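# Extract nearest yellow foosball rod, rotate men flat

## Task

Take the yellow rod closest to the right arm, draw it outward until it stops, then rotate it by 90 degrees so its player figures end up horizontal; it must stay that way once the robot lets go.

## Robot and tools

ROBOT. Two arms, left_arm and right_arm, each with six revolute joints and a parallel two-finger gripper. Each has a fisheye wrist camera: cam_left_wrist and cam_right_wrist, both 672x504. A camera stand sits behind the arms.

FRAMES. Scene frame: origin at table-top height halfway between the nominal bases, +x away from the robot over the table, +z up, +y toward left_arm (not the image left). Measured bases: left_arm at (-0.028, +0.289, +0.027) m, right_arm at (-0.040, -0.349, +0.007) m, each turned only slightly about z. Reported end_effector_position (m) and end_effector_quat_wxyz are in that arm's own base frame; this point lies between the finger pads, about 1 cm inside the tips. The gripper's fingers point along its +z and close along its y. Reported poses can be off by a few cm, more at full reach.

JOINT ORDER. Every row and every per-arm list uses: wrist pitch, shoulder, wrist yaw, wrist roll, elbow, waist. Stated ranges (rad): wrist pitch -1.571..1.571, shoulder 0.000..3.142, elbow 0.000..3.142, wrist yaw -1.571..1.571, wrist roll -2.094..2.094, waist -2.618..3.054. Real ends may differ by up to 0.059 rad.

ROW FORMAT (shared by execute_actions and move). One flat list of 14 numbers, each in [-1, 1]: left_arm's six joint numbers then its opening, then right_arm's six then its opening. Joint numbers are offsets, not poses: they are added to the Joint targets shown at the start of the action or move. Scale: 1.0 equals 2.224 rad for shoulder, elbow and waist, and 8.485 rad for the three wrist joints. Sending the same offset twice moves twice. The opening is absolute: +1 fully open, -1 closed; to leave a gripper alone, resend its current command (0 means half-closed, not no change). Commands sending a joint more than 0.059 rad beyond its stated range are rejected for both arms.

execute_actions(actions, cameras). actions: list of actions; each action is up to 15 rows, one per 1/30 s control step, 0.5 s per action; a short action repeats its final row. All rows of an action are offsets from the targets at that action's start. An empty list returns state plus all camera images. cameras: list of names, ["all"], or [] for none.

move(target, speed, blend, opening_speed, grip_force, blocking, cameras). target: one 14-number row, or up to 15 rows; every row is an offset from the same starting Joint targets, not from the previous row. All joints travel together, so the hand traces a curve. speed: rad/s for the joint with the longest travel, 0.01 to 12.57, default 0.5; single value or one per row. blend: rad for corner rounding between rows, 0 means stop at each. opening_speed: open-scale units per second, at least 0.2; use it to close gently. grip_force: newtons per pad, 10 to 50, one value or one per arm; persists; lower values close slowly. blocking=false returns early while the move continues. The move line reports done, off_target, moving, held or fault; limits=held means steps were withheld. Paths do not avoid obstacles or the other arm.

wait(seconds 0 to 10, cameras): lets time pass holding commands. stop(cameras): brakes a running move. zoom_image(camera, region): camera is cam_left_wrist or cam_right_wrist, region [x0, y0, x1, y1] in pixels of its latest image, at most 504 by 504. read_manual(section, default "licences"): licence text only. finished_scene(scene): integer, the current scene's number; ends it irreversibly, so only call it when the rod is out and turned and stays so unheld; call nothing else in that reply.

RESULTS. Joint positions (rad, plus finger gap in m, 0.094 fully open), Joint velocities (may read within noise), Joint targets (the base for your next offsets), Joint torques (N m, offset and noisy; entries 2, 5, 6 wrap at ±28), grip_measured on the opening scale (reads a little wide when empty, narrower than a firmly held part), Tool commands, and step readings for execute_actions calls. "joint sent to its limit" means a joint was clipped at its end; "joint command not followed" means a clearance check altered targets. Targets cannot lead measured angles by more than 0.339 rad (big joints) or 2.2 rad (wrists), and a target more than 200 mm from the hand gets scaled back, so big moves may need several actions.

AVOID. Any touch or squeeze between the two arms, including one gripper closing on the other's fingers. Fast impacts with the table, frame or rods, hard pushing, pulling on a camera cable, dropping or releasing a moving part. Holding loads or straining toward unreachable poses heats motors: MOTOR HOT appears at 75 °C, at 90 °C that arm folds and stops for the scene, at 100 °C it goes limp. If an arm is stuck pressing, command targets back past its measured positions.

Each tool is called after ">>>" in YAML: its name, and indented under it one key for each argument.

## Session

>>> execute_actions:
  actions: []

Scene clock: 0.00 s.
left_arm: end_effector_position=(+0.4067, +0.0376, +0.1163) grip_measured=+1.000 end_effector_quat_wxyz=(+0.597, -0.093, +0.793, +0.071) | right_arm: end_effector_position=(+0.3928, -0.0048, +0.1143) grip_measured=+1.000 end_effector_quat_wxyz=(+0.608, +0.033, +0.793, -0.013)
Joint names: [wrist pitch, shoulder, wrist yaw, wrist roll, elbow, waist]
Joint positions: left_arm=[0.845 1.542 -0.242 -0.068 0.409 -0.016 0.094] | right_arm=[0.909 1.498 0.082 0.042 0.325 0.023 0.094]
Joint velocities: within noise
Joint torques (N m): no reading
Heat: left arm: 47 °C; right arm: 40 °C.
Joint targets: left_arm=[0.833 1.540 -0.243 -0.068 0.411 -0.016] | right_arm=[0.899 1.495 0.080 0.043 0.328 0.023]
Tool commands: left_gripper/opening=+1.0 right_gripper/opening=+1.0
camera_calibration:
cam_left_wrist: T_world_to_cam=[[0.207287, -0.962694, 0.173931, -0.0790407], [-0.569143, -0.263281, -0.778948, 0.366677], [0.795681, 0.062474, -0.602485, -0.132805], [0, 0, 0, 1]] pos_world=[0.330746, 0.0287439, 0.219357]
cam_right_wrist: T_world_to_cam=[[-0.0674914, -0.98389, 0.165543, -0.00657283], [-0.627243, -0.0871895, -0.773928, 0.366259], [0.775894, -0.156069, -0.611254, -0.115862], [0, 0, 0, 1]] pos_world=[0.319186, 0.0073845, 0.213725]

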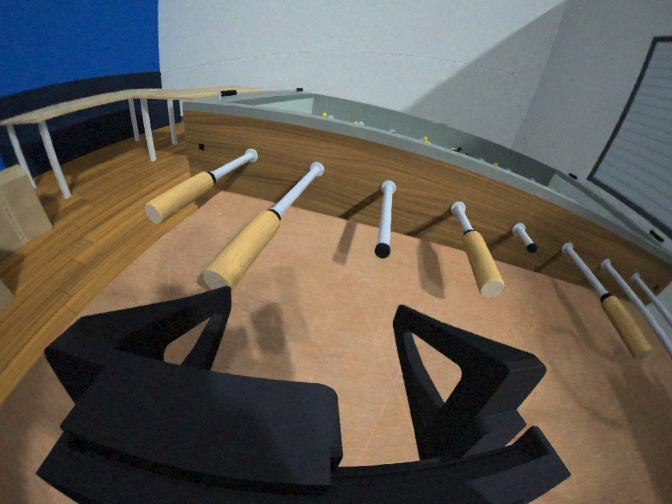

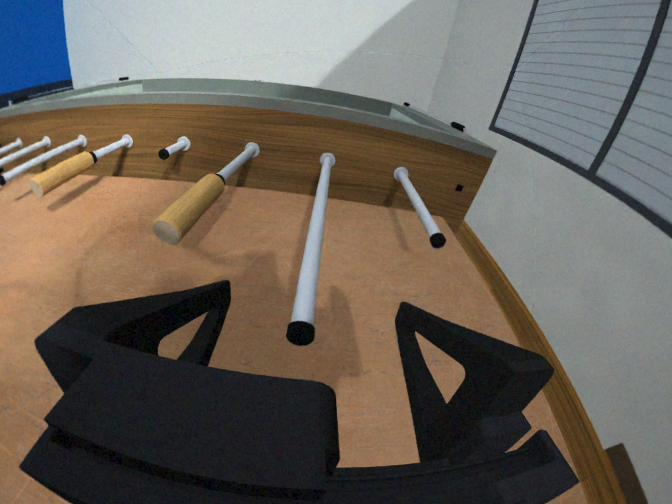

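>>> zoom_image:
  camera: "cam_left_wrist"
  region: [180, 70, 520, 230]

>>> zoom_image:
  camera: "cam_right_wrist"
  region: [0, 60, 500, 260]

Scaled by 1.482 from the camera's 672x504 image, which has a finer 960x720 frame.

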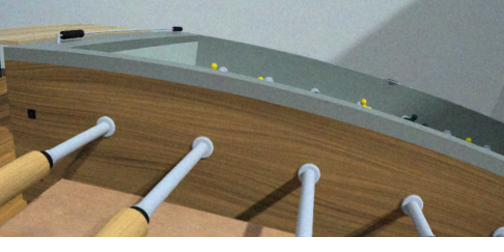

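Scaled by 1.008 from the camera's 672x504 image, which has a finer 960x720 frame.

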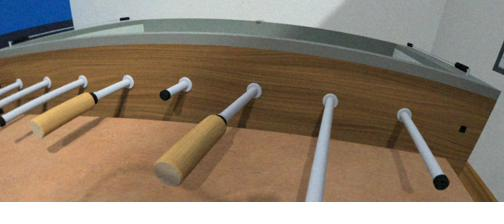

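>>> move:
  target:
    - [0,0,0,0,0,0,1,0,-0.0652,0,0,0,0,1]
    - [0,0,0,0,0,0,1,0,-0.0652,0.0495,-0.0994,0,0.201,0.1]
  blend: 0.05
  speed: 0.8
  cameras: ["cam_right_wrist","cam_left_wrist"]

Scene clock: 80.00 s.
left_arm: end_effector_position=(+0.4067, +0.0376, +0.1163) grip_measured=+1.000 end_effector_quat_wxyz=(+0.597, -0.093, +0.793, +0.071) | right_arm: end_effector_position=(+0.3676, +0.0881, +0.1687) grip_measured=+0.102 end_effector_quat_wxyz=(+0.600, -0.298, +0.682, -0.291)
Joint names: [wrist pitch, shoulder, wrist yaw, wrist roll, elbow, waist]
Joint positions: left_arm=[0.845 1.542 -0.242 -0.068 0.409 -0.016 0.094] | right_arm=[0.906 1.357 0.498 -0.803 0.325 0.463 0.052]
Joint torques (N m): left_arm=[1.87 -6.52 -0.07 0.02 5.53 -0.05] | right_arm=[1.64 -3.85 0.11 0.04 5.9 0.65]
Heat: left arm: 47 °C; right arm: 42 °C.
Joint targets: left_arm=[0.833 1.540 -0.243 -0.068 0.411 -0.016] | right_arm=[0.898 1.350 0.500 -0.800 0.328 0.470]
move: done
camera_calibration:
cam_left_wrist: T_world_to_cam=[[0.207287, -0.962694, 0.173931, -0.0790407], [-0.569143, -0.263281, -0.778948, 0.366677], [0.795681, 0.062474, -0.602485, -0.132805], [0, 0, 0, 1]] pos_world=[0.330746, 0.0287439, 0.219357]
cam_right_wrist: T_world_to_cam=[[0.0259525, -0.504611, 0.862957, -0.119989], [-0.479093, -0.76393, -0.432297, 0.348147], [0.87738, -0.402217, -0.261582, -0.123219], [0, 0, 0, 1]] pos_world=[0.278018, 0.155851, 0.221817]

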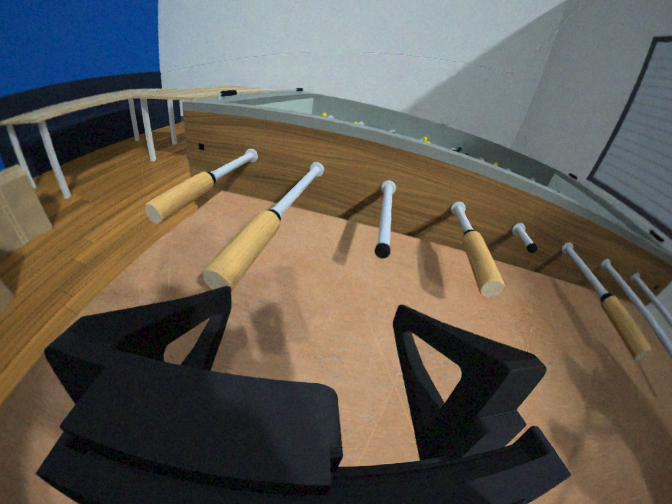

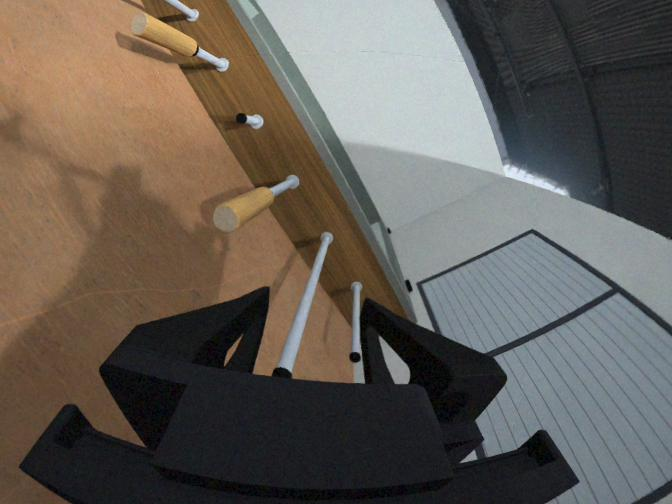

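>>> move:
  target: [0,0,0,0,0,0,1,0.0563,0.3683,0.0008,0,0.1641,0.0022,0.1]
  speed: 0.7
  cameras: ["cam_right_wrist"]

Scene clock: 99.13 s.
left_arm: end_effector_position=(+0.4067, +0.0376, +0.1163) grip_measured=+1.000 end_effector_quat_wxyz=(+0.597, -0.093, +0.793, +0.071) | right_arm: end_effector_position=(+0.4610, +0.1353, +0.0686) grip_measured=+0.102 end_effector_quat_wxyz=(+0.595, -0.301, +0.685, -0.293)
Joint names: [wrist pitch, shoulder, wrist yaw, wrist roll, elbow, waist]
Joint positions: left_arm=[0.845 1.542 -0.242 -0.068 0.409 -0.016 0.094] | right_arm=[1.346 2.155 0.506 -0.805 0.671 0.466 0.052]
Joint torques (N m): left_arm=[1.86 -6.5 -0.08 0.01 5.52 -0.05] | right_arm=[1.99 -6.9 0.1 0.06 5.27 0.75]
Heat: left arm: 47 °C; right arm: 43 °C.
Joint targets: left_arm=[0.833 1.540 -0.243 -0.068 0.411 -0.016] | right_arm=[1.376 2.170 0.507 -0.800 0.693 0.475]
move: done
camera_calibration:
cam_right_wrist: T_world_to_cam=[[0.0335832, -0.497526, 0.866799, -0.017054], [-0.486866, -0.765567, -0.420558, 0.38862], [0.872831, -0.407891, -0.267939, -0.209043], [0, 0, 0, 1]] pos_world=[0.372238, 0.203763, 0.122209]
Images, in order (width x height): cam_right_wrist 672x504.

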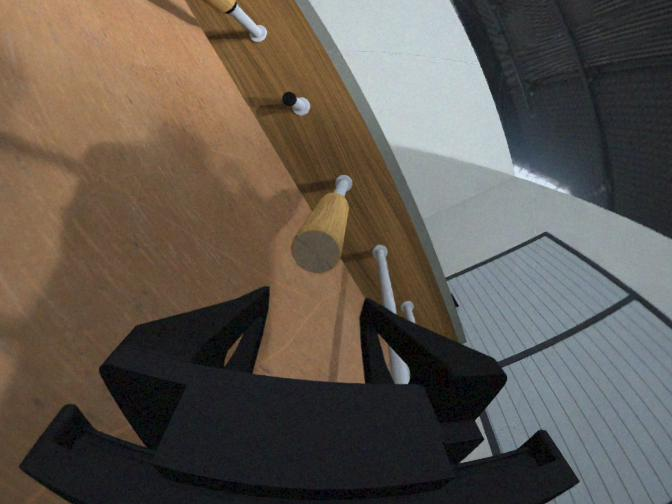

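>>> move:
  target:
    - [0,0,0,0,0,0,1,-0.0044,-0.0103,0.0033,0,0.0067,0.0126,0.1]
    - [0,0,0,0,0,0,1,-0.0044,0.0863,-0.0075,0,0.1484,-0.0288,0.1]
  blend: 0.01
  speed: 0.25
  cameras: ["cam_right_wrist"]

Scene clock: 121.07 s.
left_arm: end_effector_position=(+0.4067, +0.0376, +0.1163) grip_measured=+1.000 end_effector_quat_wxyz=(+0.597, -0.093, +0.793, +0.071) | right_arm: end_effector_position=(+0.5352, +0.1513, +0.0848) grip_measured=+0.102 end_effector_quat_wxyz=(+0.646, -0.263, +0.656, -0.290)
Joint names: [wrist pitch, shoulder, wrist yaw, wrist roll, elbow, waist]
Joint positions: left_arm=[0.845 1.542 -0.242 -0.068 0.409 -0.016 0.094] | right_arm=[1.339 2.338 0.46 -0.805 1.002 0.418 0.052]
Joint torques (N m): left_arm=[1.85 -6.49 -0.07 0 5.55 -0.06] | right_arm=[1.71 -8.23 -0.13 0.06 5.97 -0.65]
Heat: left arm: 47 °C; right arm: 44 °C.
Joint targets: left_arm=[0.833 1.540 -0.243 -0.068 0.411 -0.016] | right_arm=[1.339 2.362 0.443 -0.800 1.023 0.410]
move: done
camera_calibration:
cam_right_wrist: T_world_to_cam=[[-0.0738873, -0.551042, 0.8312, 0.04303], [-0.42855, -0.735053, -0.525396, 0.416962], [0.900492, -0.395031, -0.181838, -0.287034], [0, 0, 0, 1]] pos_world=[0.44034, 0.216814, 0.131111]
Images, in order (width x height): cam_right_wrist 672x504.

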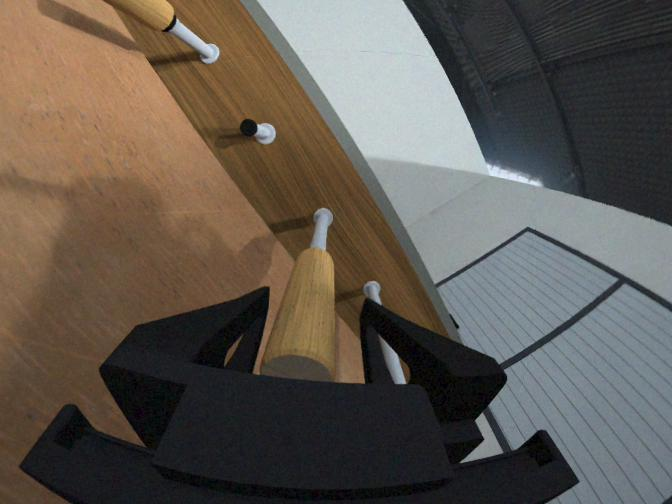

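>>> move:
  target:
    - [0,0,0,0,0,0,1,0,0.008,0,0,0,0.003,0.1]
    - [0,0,0,0,0,0,1,0,0.008,0,0,0,0.003,-0.7]
  grip_force: 30
  opening_speed: 0.4
  cameras: ["cam_right_wrist"]

Scene clock: 134.60 s.
left_arm: end_effector_position=(+0.4067, +0.0376, +0.1163) grip_measured=+1.000 end_effector_quat_wxyz=(+0.597, -0.093, +0.793, +0.071) | right_arm: end_effector_position=(+0.5346, +0.1506, +0.0759) grip_measured=-0.278 end_effector_quat_wxyz=(+0.640, -0.266, +0.659, -0.291)
Joint names: [wrist pitch, shoulder, wrist yaw, wrist roll, elbow, waist]
Joint positions: left_arm=[0.845 1.542 -0.242 -0.068 0.409 -0.016 0.094] | right_arm=[1.343 2.357 0.462 -0.805 1.002 0.418 0.034]
Joint torques (N m): left_arm=[1.86 -6.48 -0.07 0.02 5.52 -0.09] | right_arm=[1.67 -8.31 -0.15 0.06 5.87 -0.05]
Heat: left arm: 47 °C; right arm: 43 °C.
Joint targets: left_arm=[0.833 1.540 -0.243 -0.068 0.411 -0.016] | right_arm=[1.339 2.379 0.443 -0.801 1.023 0.417]
grip_force (N): 30, 30
move: done
camera_calibration:
cam_right_wrist: T_world_to_cam=[[-0.0640547, -0.545641, 0.835567, 0.0435429], [-0.437148, -0.737339, -0.515008, 0.415672], [0.897106, -0.398255, -0.191296, -0.285315], [0, 0, 0, 1]] pos_world=[0.440457, 0.216622, 0.123112]
Images, in order (width x height): cam_right_wrist 672x504.

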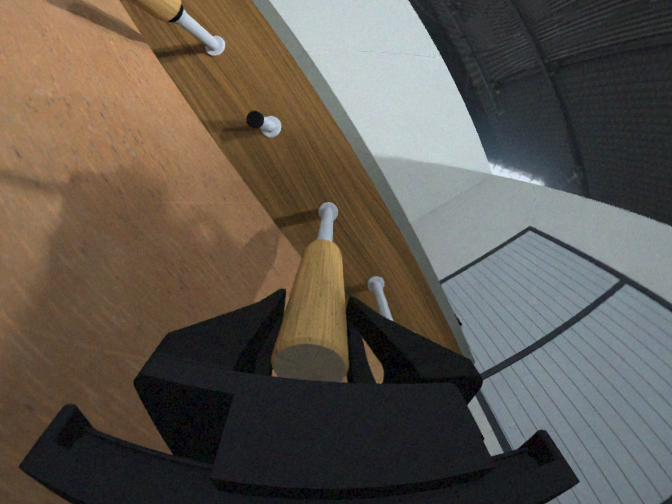

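>>> move:
  target:
    - [0,0,0,0,0,0,1,0,0,0,0,0,0,-0.85]
    - [0,0,0,0,0,0,1,0,0,0,0.1862,0,0,-0.85]
  grip_force: 50
  speed: 0.6
  cameras: ["cam_right_wrist","cam_left_wrist"]

Scene clock: 146.27 s.
left_arm: end_effector_position=(+0.4067, +0.0376, +0.1163) grip_measured=+1.000 end_effector_quat_wxyz=(+0.597, -0.093, +0.793, +0.071) | right_arm: end_effector_position=(+0.5364, +0.1448, +0.0783) grip_measured=-0.300 end_effector_quat_wxyz=(+0.665, +0.277, +0.651, +0.241)
Joint names: [wrist pitch, shoulder, wrist yaw, wrist roll, elbow, waist]
Joint positions: left_arm=[0.845 1.542 -0.242 -0.068 0.409 -0.016 0.094] | right_arm=[1.354 2.358 0.462 0.75 1.003 0.407 0.033]
Joint torques (N m): left_arm=[1.87 -6.48 -0.07 0.01 5.53 -0.02] | right_arm=[1.58 -8.4 -0.16 0.33 5.81 0.95]
Heat: left arm: 47 °C; right arm: 43 °C.
Joint targets: left_arm=[0.833 1.540 -0.243 -0.068 0.411 -0.016] | right_arm=[1.339 2.379 0.443 0.780 1.023 0.417]
move: done
camera_calibration:
cam_left_wrist: T_world_to_cam=[[0.207287, -0.962694, 0.173931, -0.0790407], [-0.569143, -0.263281, -0.778948, 0.366677], [0.795681, 0.062474, -0.602485, -0.132805], [0, 0, 0, 1]] pos_world=[0.330746, 0.0287439, 0.219357]
cam_right_wrist: T_world_to_cam=[[-0.0957352, -0.83686, -0.53898, 0.205256], [-0.37089, 0.532466, -0.760868, 0.213242], [0.923729, 0.127061, -0.361359, -0.365862], [0, 0, 0, 1]] pos_world=[0.436697, 0.104713, 0.14067]

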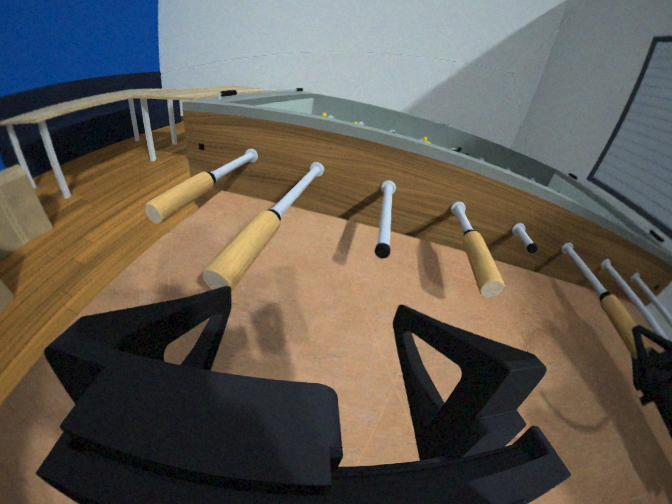

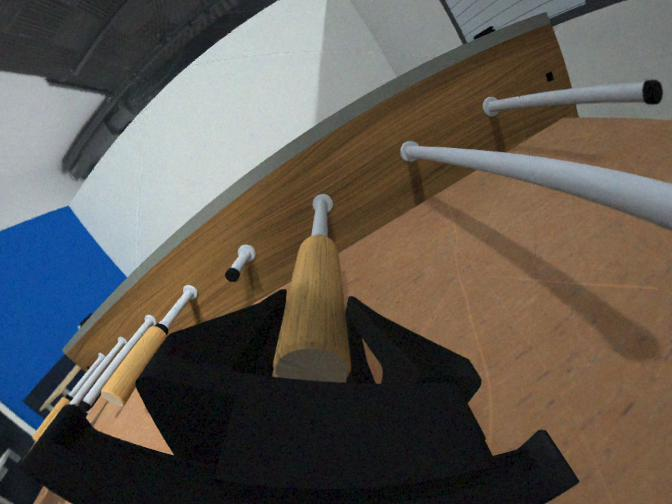

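>>> move:
  target:
    - [0,0,0,0,0,0,1,0,0,0,0,0,0,0.05]
    - [0,0,0,0,0,0,1,0,0,0,-0.0919,0,0,0.05]
    - [0,0,0,0,0,0,1,0,0,0,-0.0919,0,0,-0.85]
    - [0,0,0,0,0,0,1,-0.0021,-0.0825,0.0089,-0.0860,-0.1117,0.0322,-0.85]
    - [0,0,0,0,0,0,1,-0.0098,-0.1620,0.0198,-0.0785,-0.2068,0.0768,-0.85]
  blend: [0,0,0,0.03,0]
  speed: [0.8,0.8,0.8,0.3,0.3]
  opening_speed: 0.8
  cameras: ["cam_right_wrist","cam_left_wrist"]

Scene clock: 189.43 s.
left_arm: end_effector_position=(+0.4067, +0.0376, +0.1163) grip_measured=+1.000 end_effector_quat_wxyz=(+0.597, -0.093, +0.793, +0.071) | right_arm: end_effector_position=(+0.4516, +0.1499, +0.0766) grip_measured=-0.298 end_effector_quat_wxyz=(+0.650, +0.019, +0.759, -0.023)
Joint names: [wrist pitch, shoulder, wrist yaw, wrist roll, elbow, waist]
Joint positions: left_arm=[0.845 1.542 -0.242 -0.068 0.409 -0.016 0.094] | right_arm=[1.223 2.081 0.579 0.091 0.674 0.527 0.033]
Joint torques (N m): left_arm=[1.87 -6.5 -0.07 0.02 5.49 -0.02] | right_arm=[2 -13.05 0.47 0.24 -4.33 5.49]
Heat: left arm: 46 °C; right arm: 44 °C.
Joint targets: left_arm=[0.833 1.540 -0.243 -0.068 0.411 -0.016] | right_arm=[1.256 2.019 0.611 0.114 0.564 0.588]
move: off_target (right_arm); right_arm: the elbow is farthest, 0.111 rad from its target
camera_calibration:
cam_left_wrist: T_world_to_cam=[[0.207287, -0.962694, 0.173931, -0.0790407], [-0.569143, -0.263281, -0.778948, 0.366677], [0.795681, 0.062474, -0.602485, -0.132805], [0, 0, 0, 1]] pos_world=[0.330746, 0.0287439, 0.219357]
cam_right_wrist: T_world_to_cam=[[-0.0778168, -0.978048, 0.193306, 0.157575], [-0.540802, -0.121478, -0.832332, 0.358004], [0.837543, -0.16931, -0.519477, -0.193328], [0, 0, 0, 1]] pos_world=[0.367792, 0.164873, 0.167089]

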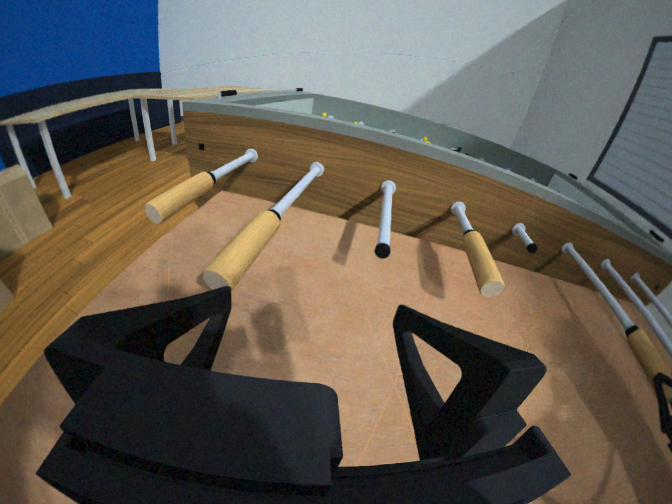

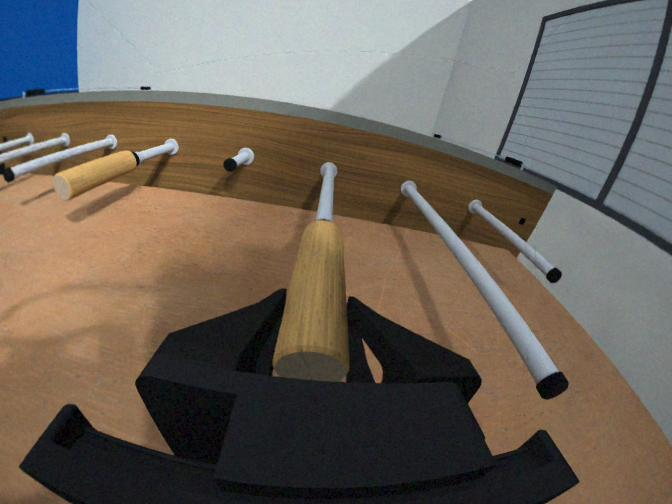

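>>> move:
  target: [0,0,0,0,0,0,1,-0.0106,-0.0419,0.0052,0.0058,-0.0285,0.0239,-0.85]
  speed: 0.3

Scene clock: 203.77 s.
left_arm: end_effector_position=(+0.4067, +0.0376, +0.1163) grip_measured=+1.000 end_effector_quat_wxyz=(+0.597, -0.093, +0.793, +0.071) | right_arm: end_effector_position=(+0.4496, +0.1490, +0.0799) grip_measured=-0.300 end_effector_quat_wxyz=(+0.637, +0.032, +0.770, -0.013)
Joint names: [wrist pitch, shoulder, wrist yaw, wrist roll, elbow, waist]
Joint positions: left_arm=[0.845 1.542 -0.242 -0.068 0.409 -0.016 0.094] | right_arm=[1.128 2.027 0.577 0.145 0.673 0.527 0.033]
Joint torques (N m): left_arm=[1.86 -6.5 -0.07 0 5.48 -0.06] | right_arm=[2.03 -16.12 0.98 0.23 -8.95 10.24]
Heat: left arm: 46 °C; right arm: 46 °C.
Joint targets: left_arm=[0.833 1.540 -0.243 -0.068 0.411 -0.016] | right_arm=[1.166 1.926 0.656 0.163 0.500 0.641]
move: off_target (right_arm); right_arm: the elbow is farthest, 0.173 rad from its target

>>> move:
  target:
    - [0,0,0,0,0,0,1,0,0.0475,-0.0093,0,0.0854,-0.0503,-0.85]
    - [0,0,0,0,0,0,1,0,0.0475,-0.0093,0,0.0854,-0.0503,0.2]
    - [0,0,0,0,0,0,1,-0.0159,-0.0629,0.0078,0.0087,-0.0427,0.036,0.2]
  speed: 0.4
  opening_speed: 0.8
  cameras: ["cam_right_wrist","cam_left_wrist"]

Scene clock: 217.67 s.
left_arm: end_effector_position=(+0.4067, +0.0376, +0.1163) grip_measured=+1.000 end_effector_quat_wxyz=(+0.597, -0.093, +0.793, +0.071) | right_arm: end_effector_position=(+0.3641, +0.1606, +0.0778) grip_measured=+0.198 end_effector_quat_wxyz=(+0.612, +0.009, +0.790, -0.011)
Joint names: [wrist pitch, shoulder, wrist yaw, wrist roll, elbow, waist]
Joint positions: left_arm=[0.845 1.542 -0.242 -0.068 0.409 -0.016 0.094] | right_arm=[1.045 1.802 0.716 0.22 0.42 0.715 0.056]
Joint torques (N m): left_arm=[1.86 -6.46 -0.07 0 5.49 -0.05] | right_arm=[1.48 -6.97 0.22 0.21 2.92 0.61]
Heat: left arm: 46 °C; right arm: 47 °C.
Joint targets: left_arm=[0.833 1.540 -0.243 -0.068 0.411 -0.016] | right_arm=[1.031 1.786 0.722 0.236 0.405 0.721]
move: done; target 2's new numbers were sent with right_arm's wrist pitch 0.059 rad from that target
camera_calibration:
cam_left_wrist: T_world_to_cam=[[0.207287, -0.962694, 0.173931, -0.0790407], [-0.569143, -0.263281, -0.778948, 0.366677], [0.795681, 0.062474, -0.602485, -0.132805], [0, 0, 0, 1]] pos_world=[0.330746, 0.0287439, 0.219357]
cam_right_wrist: T_world_to_cam=[[-0.030897, -0.981134, 0.190842, 0.14458], [-0.616426, -0.131595, -0.776339, 0.337703], [0.786806, -0.141627, -0.600731, -0.0972032], [0, 0, 0, 1]] pos_world=[0.289116, 0.172526, 0.176187]

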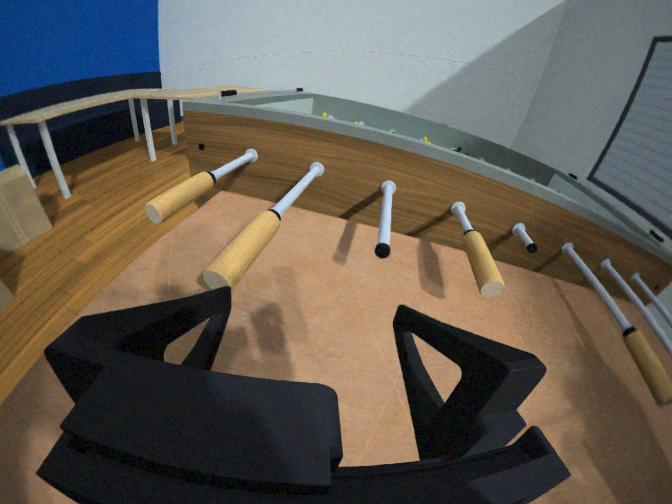

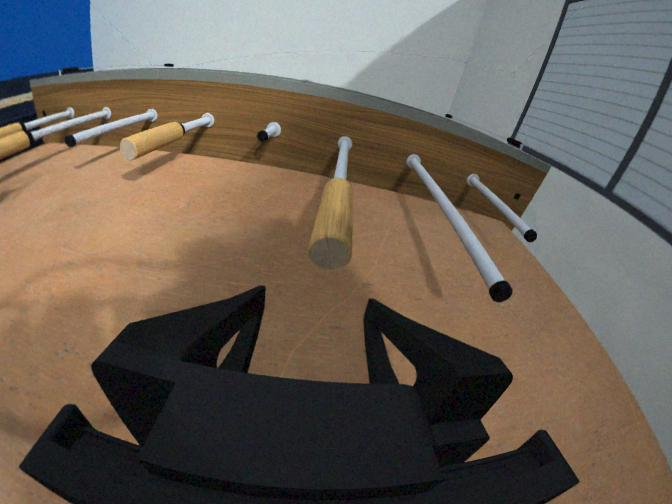

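>>> finished_scene:
  scene: 2

The scene is finished: the task was done.


## Next scene

The same job, from a new start.

>>> execute_actions:
  actions: []

Scene clock: 0.00 s.
left_arm: end_effector_position=(+0.4148, +0.0165, +0.1259) grip_measured=+1.000 end_effector_quat_wxyz=(+0.618, -0.002, +0.786, +0.007) | right_arm: end_effector_position=(+0.3922, -0.0470, +0.1045) grip_measured=+1.000 end_effector_quat_wxyz=(+0.587, +0.099, +0.798, -0.097)
Joint names: [wrist pitch, shoulder, wrist yaw, wrist roll, elbow, waist]
Joint positions: left_arm=[0.901 1.55 0.039 0.018 0.411 0.054 0.094] | right_arm=[0.87 1.537 0.277 0.046 0.357 0.003 0.094]
Joint velocities: within noise
Joint torques (N m): no reading
Heat: left arm: 44 °C; right arm: 38 °C.
Joint targets: left_arm=[0.889 1.548 0.039 0.019 0.413 0.054] | right_arm=[0.861 1.534 0.278 0.048 0.360 0.003]
Tool commands: left_gripper/opening=+1.0 right_gripper/opening=+1.0
camera_calibration:
cam_left_wrist: T_world_to_cam=[[-0.0177666, -0.985889, 0.166453, -0.00796993], [-0.580802, -0.125334, -0.804339, 0.378982], [0.813851, -0.110967, -0.570379, -0.140833], [0, 0, 0, 1]] pos_world=[0.334589, 0.0240143, 0.225829]
cam_right_wrist: T_world_to_cam=[[-0.259579, -0.939623, 0.222998, 0.0249194], [-0.669667, 0.00876005, -0.74261, 0.372385], [0.695819, -0.3421, -0.631508, -0.103244], [0, 0, 0, 1]] pos_world=[0.327681, -0.015167, 0.20578]

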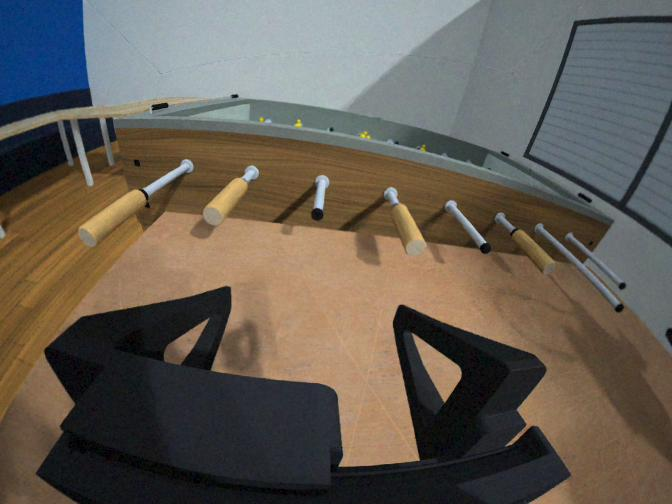

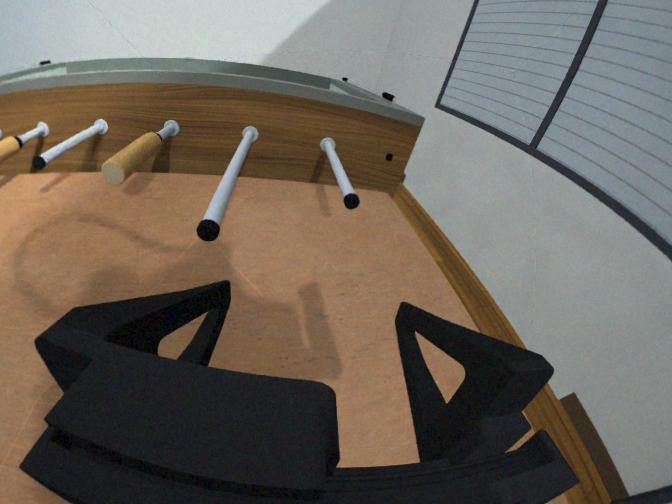

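>>> move:
  target:
    - [0,0,0,0,0,0,1,0,-0.0827,0,0,0,0,0.1]
    - [0,0,0,0,0,0,1,0.0044,-0.0827,0.0203,-0.0999,-0.0144,0.1875,0.1]
    - [0,0,0,0,0,0,1,0.0408,0.4134,0.0201,-0.0999,0.3984,0.1859,0.1]
  blend: 0.05
  speed: 0.8
  cameras: ["cam_right_wrist"]

Scene clock: 24.83 s.
left_arm: end_effector_position=(+0.4148, +0.0165, +0.1259) grip_measured=+1.000 end_effector_quat_wxyz=(+0.618, -0.002, +0.786, +0.007) | right_arm: end_effector_position=(+0.5769, +0.1687, +0.0764) grip_measured=+0.102 end_effector_quat_wxyz=(+0.639, -0.271, +0.660, -0.289)
Joint names: [wrist pitch, shoulder, wrist yaw, wrist roll, elbow, waist]
Joint positions: left_arm=[0.901 1.55 0.039 0.018 0.411 0.054 0.094] | right_arm=[1.194 2.438 0.449 -0.806 1.225 0.413 0.052]
Joint torques (N m): left_arm=[1.86 -6.78 -0.01 0.01 5.64 -0.06] | right_arm=[1.79 -10.1 0.04 0.07 6.54 0.31]
Heat: left arm: 44 °C; right arm: 40 °C.
Joint targets: left_arm=[0.889 1.548 0.039 0.019 0.413 0.054] | right_arm=[1.207 2.454 0.448 -0.800 1.246 0.417]
move: done
camera_calibration:
cam_right_wrist: T_world_to_cam=[[-0.0538828, -0.543257, 0.837836, 0.0493665], [-0.434349, -0.742767, -0.509548, 0.446622], [0.899132, -0.391369, -0.195941, -0.317963], [0, 0, 0, 1]] pos_world=[0.48254, 0.234113, 0.123912]
Images, in order (width x height): cam_right_wrist 672x504.

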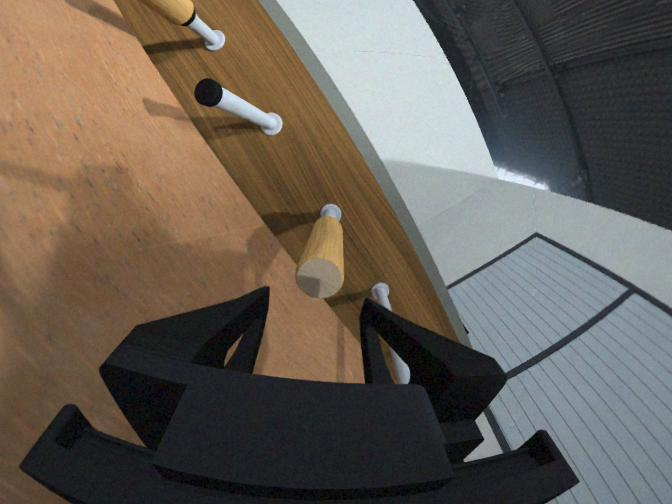

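>>> move:
  target:
    - [0,0,0,0,0,0,1,-0.0256,0.0773,-0.0083,0,0.1754,-0.0319,0.1]
    - [0,0,0,0,0,0,1,-0.0256,0.0773,-0.0083,0,0.1754,-0.0319,-0.85]
    - [0,0,0,0,0,0,1,-0.0256,0.0773,-0.0083,0.1868,0.1754,-0.0319,-0.85]
  speed: [0.3,0.6,0.7]
  opening_speed: 0.5
  grip_force: 50
  cameras: ["cam_right_wrist"]

Scene clock: 50.10 s.
left_arm: end_effector_position=(+0.4148, +0.0165, +0.1259) grip_measured=+1.000 end_effector_quat_wxyz=(+0.618, -0.002, +0.786, +0.007) | right_arm: end_effector_position=(+0.6517, +0.1609, +0.0853) grip_measured=-0.301 end_effector_quat_wxyz=(+0.667, +0.277, +0.646, +0.249)
Joint names: [wrist pitch, shoulder, wrist yaw, wrist roll, elbow, waist]
Joint positions: left_arm=[0.901 1.55 0.039 0.018 0.411 0.054 0.094] | right_arm=[1.007 2.602 0.39 0.757 1.61 0.343 0.033]
Joint torques (N m): left_arm=[1.87 -6.78 -0.01 0.01 5.65 -0.02] | right_arm=[1.53 -11.28 -0.1 0.31 7.86 0.25]
Heat: left arm: 44 °C; right arm: 43 °C.
Joint targets: left_arm=[0.889 1.548 0.039 0.019 0.413 0.054] | right_arm=[0.990 2.626 0.377 0.785 1.636 0.346]
move: done
camera_calibration:
cam_right_wrist: T_world_to_cam=[[-0.0807909, -0.830737, -0.550771, 0.22393], [-0.363664, 0.539053, -0.759717, 0.246846], [0.92802, 0.138917, -0.345659, -0.478011], [0, 0, 0, 1]] pos_world=[0.551464, 0.119368, 0.145638]
Images, in order (width x height): cam_right_wrist 672x504.

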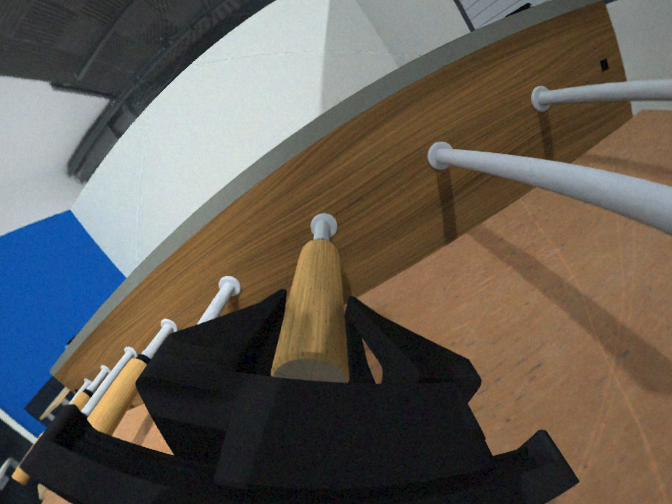

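>>> move:
  target:
    - [0,0,0,0,0,0,1,0,0,0,0,0,0,0.0]
    - [0,0,0,0,0,0,1,0,0,0,-0.0925,0,0,0.0]
    - [0,0,0,0,0,0,1,0,0,0,-0.0925,0,0,-0.85]
    - [0,0,0,0,0,0,1,0.0219,-0.0726,0.0079,-0.0925,-0.1562,0.0260,-0.85]
    - [0,0,0,0,0,0,1,0.0337,-0.1463,0.0171,-0.0896,-0.2974,0.0615,-0.85]
    - [0,0,0,0,0,0,1,0.0308,-0.2303,0.0292,-0.0822,-0.4152,0.1094,-0.85]
  blend: [0,0,0,0.03,0.03,0]
  speed: [0.8,0.9,0.8,0.4,0.4,0.35]
  opening_speed: 0.9
  cameras: ["cam_right_wrist"]

Scene clock: 72.80 s.
left_arm: end_effector_position=(+0.4148, +0.0165, +0.1259) grip_measured=+1.000 end_effector_quat_wxyz=(+0.618, -0.002, +0.786, +0.007) | right_arm: end_effector_position=(+0.4762, +0.1754, +0.0793) grip_measured=-0.293 end_effector_quat_wxyz=(+0.666, +0.014, +0.746, -0.015)
Joint names: [wrist pitch, shoulder, wrist yaw, wrist roll, elbow, waist]
Joint positions: left_arm=[0.901 1.55 0.039 0.018 0.411 0.054 0.094] | right_arm=[1.224 2.172 0.586 0.073 0.812 0.549 0.033]
Joint torques (N m): left_arm=[1.86 -6.78 -0.02 0.02 5.61 -0.03] | right_arm=[1.89 -13.78 0.52 0.16 -3.18 3.62]
Heat: left arm: 44 °C; right arm: 42 °C.
Joint targets: left_arm=[0.889 1.548 0.039 0.019 0.413 0.054] | right_arm=[1.251 2.113 0.625 0.087 0.713 0.589]
move: off_target (right_arm); right_arm: the elbow is farthest, 0.099 rad from its target
camera_calibration:
cam_right_wrist: T_world_to_cam=[[-0.0691932, -0.980239, 0.18532, 0.180856], [-0.504209, -0.125929, -0.854351, 0.361869], [0.860805, -0.152555, -0.485532, -0.224899], [0, 0, 0, 1]] pos_world=[0.388566, 0.188542, 0.166451]
Images, in order (width x height): cam_right_wrist 672x504.

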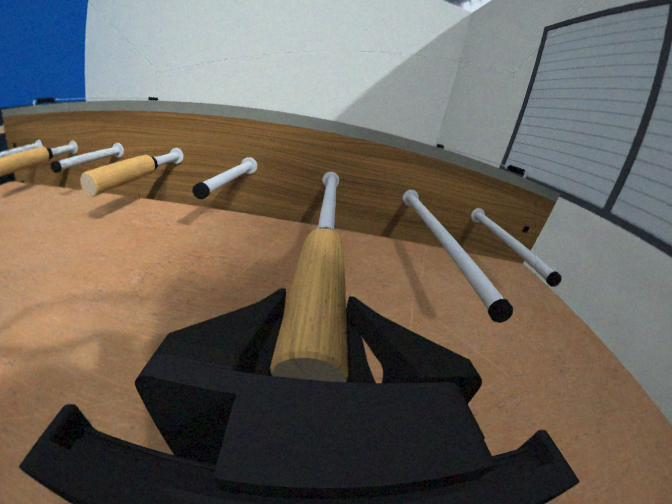

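>>> move:
  target:
    - [0,0,0,0,0,0,1,-0.004,-0.0419,0.0052,0.003,-0.0285,0.0239,-0.85]
    - [0,0,0,0,0,0,1,-0.001,0.0324,-0.0041,0,0.0526,-0.0166,-0.85]
    - [0,0,0,0,0,0,1,-0.001,0.0324,-0.0041,0,0.0526,-0.0166,0.2]
    - [0,0,0,0,0,0,1,-0.0099,-0.0751,0.0132,0.0094,-0.0827,0.056,0.2]
  speed: 0.4
  opening_speed: 0.8
  cameras: ["cam_right_wrist"]

Scene clock: 90.03 s.
left_arm: end_effector_position=(+0.4148, +0.0165, +0.1259) grip_measured=+1.000 end_effector_quat_wxyz=(+0.618, -0.002, +0.786, +0.007) | right_arm: end_effector_position=(+0.3934, +0.1792, +0.0804) grip_measured=+0.198 end_effector_quat_wxyz=(+0.641, +0.011, +0.767, -0.016)
Joint names: [wrist pitch, shoulder, wrist yaw, wrist roll, elbow, waist]
Joint positions: left_arm=[0.901 1.55 0.039 0.018 0.411 0.054 0.094] | right_arm=[1.182 1.964 0.732 0.152 0.542 0.708 0.056]
Joint torques (N m): left_arm=[1.86 -6.79 -0.01 0.01 5.64 -0.02] | right_arm=[1.47 -8.35 0.21 0.19 2.8 0.58]
Heat: left arm: 44 °C; right arm: 43 °C.
Joint targets: left_arm=[0.889 1.548 0.039 0.019 0.413 0.054] | right_arm=[1.167 1.946 0.737 0.167 0.529 0.714]
move: done; target 3's new numbers were sent with right_arm's wrist pitch 0.041 rad from that target
camera_calibration:
cam_right_wrist: T_world_to_cam=[[-0.0531721, -0.97959, 0.193845, 0.17147], [-0.558064, -0.131827, -0.81926, 0.340871], [0.828092, -0.15174, -0.539665, -0.135472], [0, 0, 0, 1]] pos_world=[0.311529, 0.19235, 0.172914]
Images, in order (width x height): cam_right_wrist 672x504.

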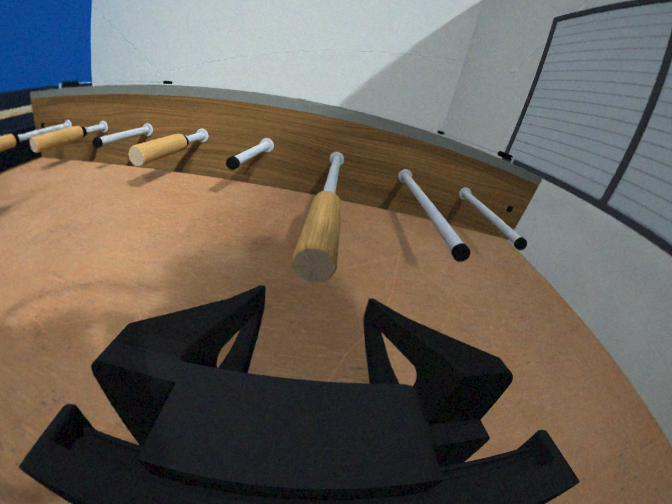

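>>> finished_scene:
  scene: 3

The scene is finished: the task was done.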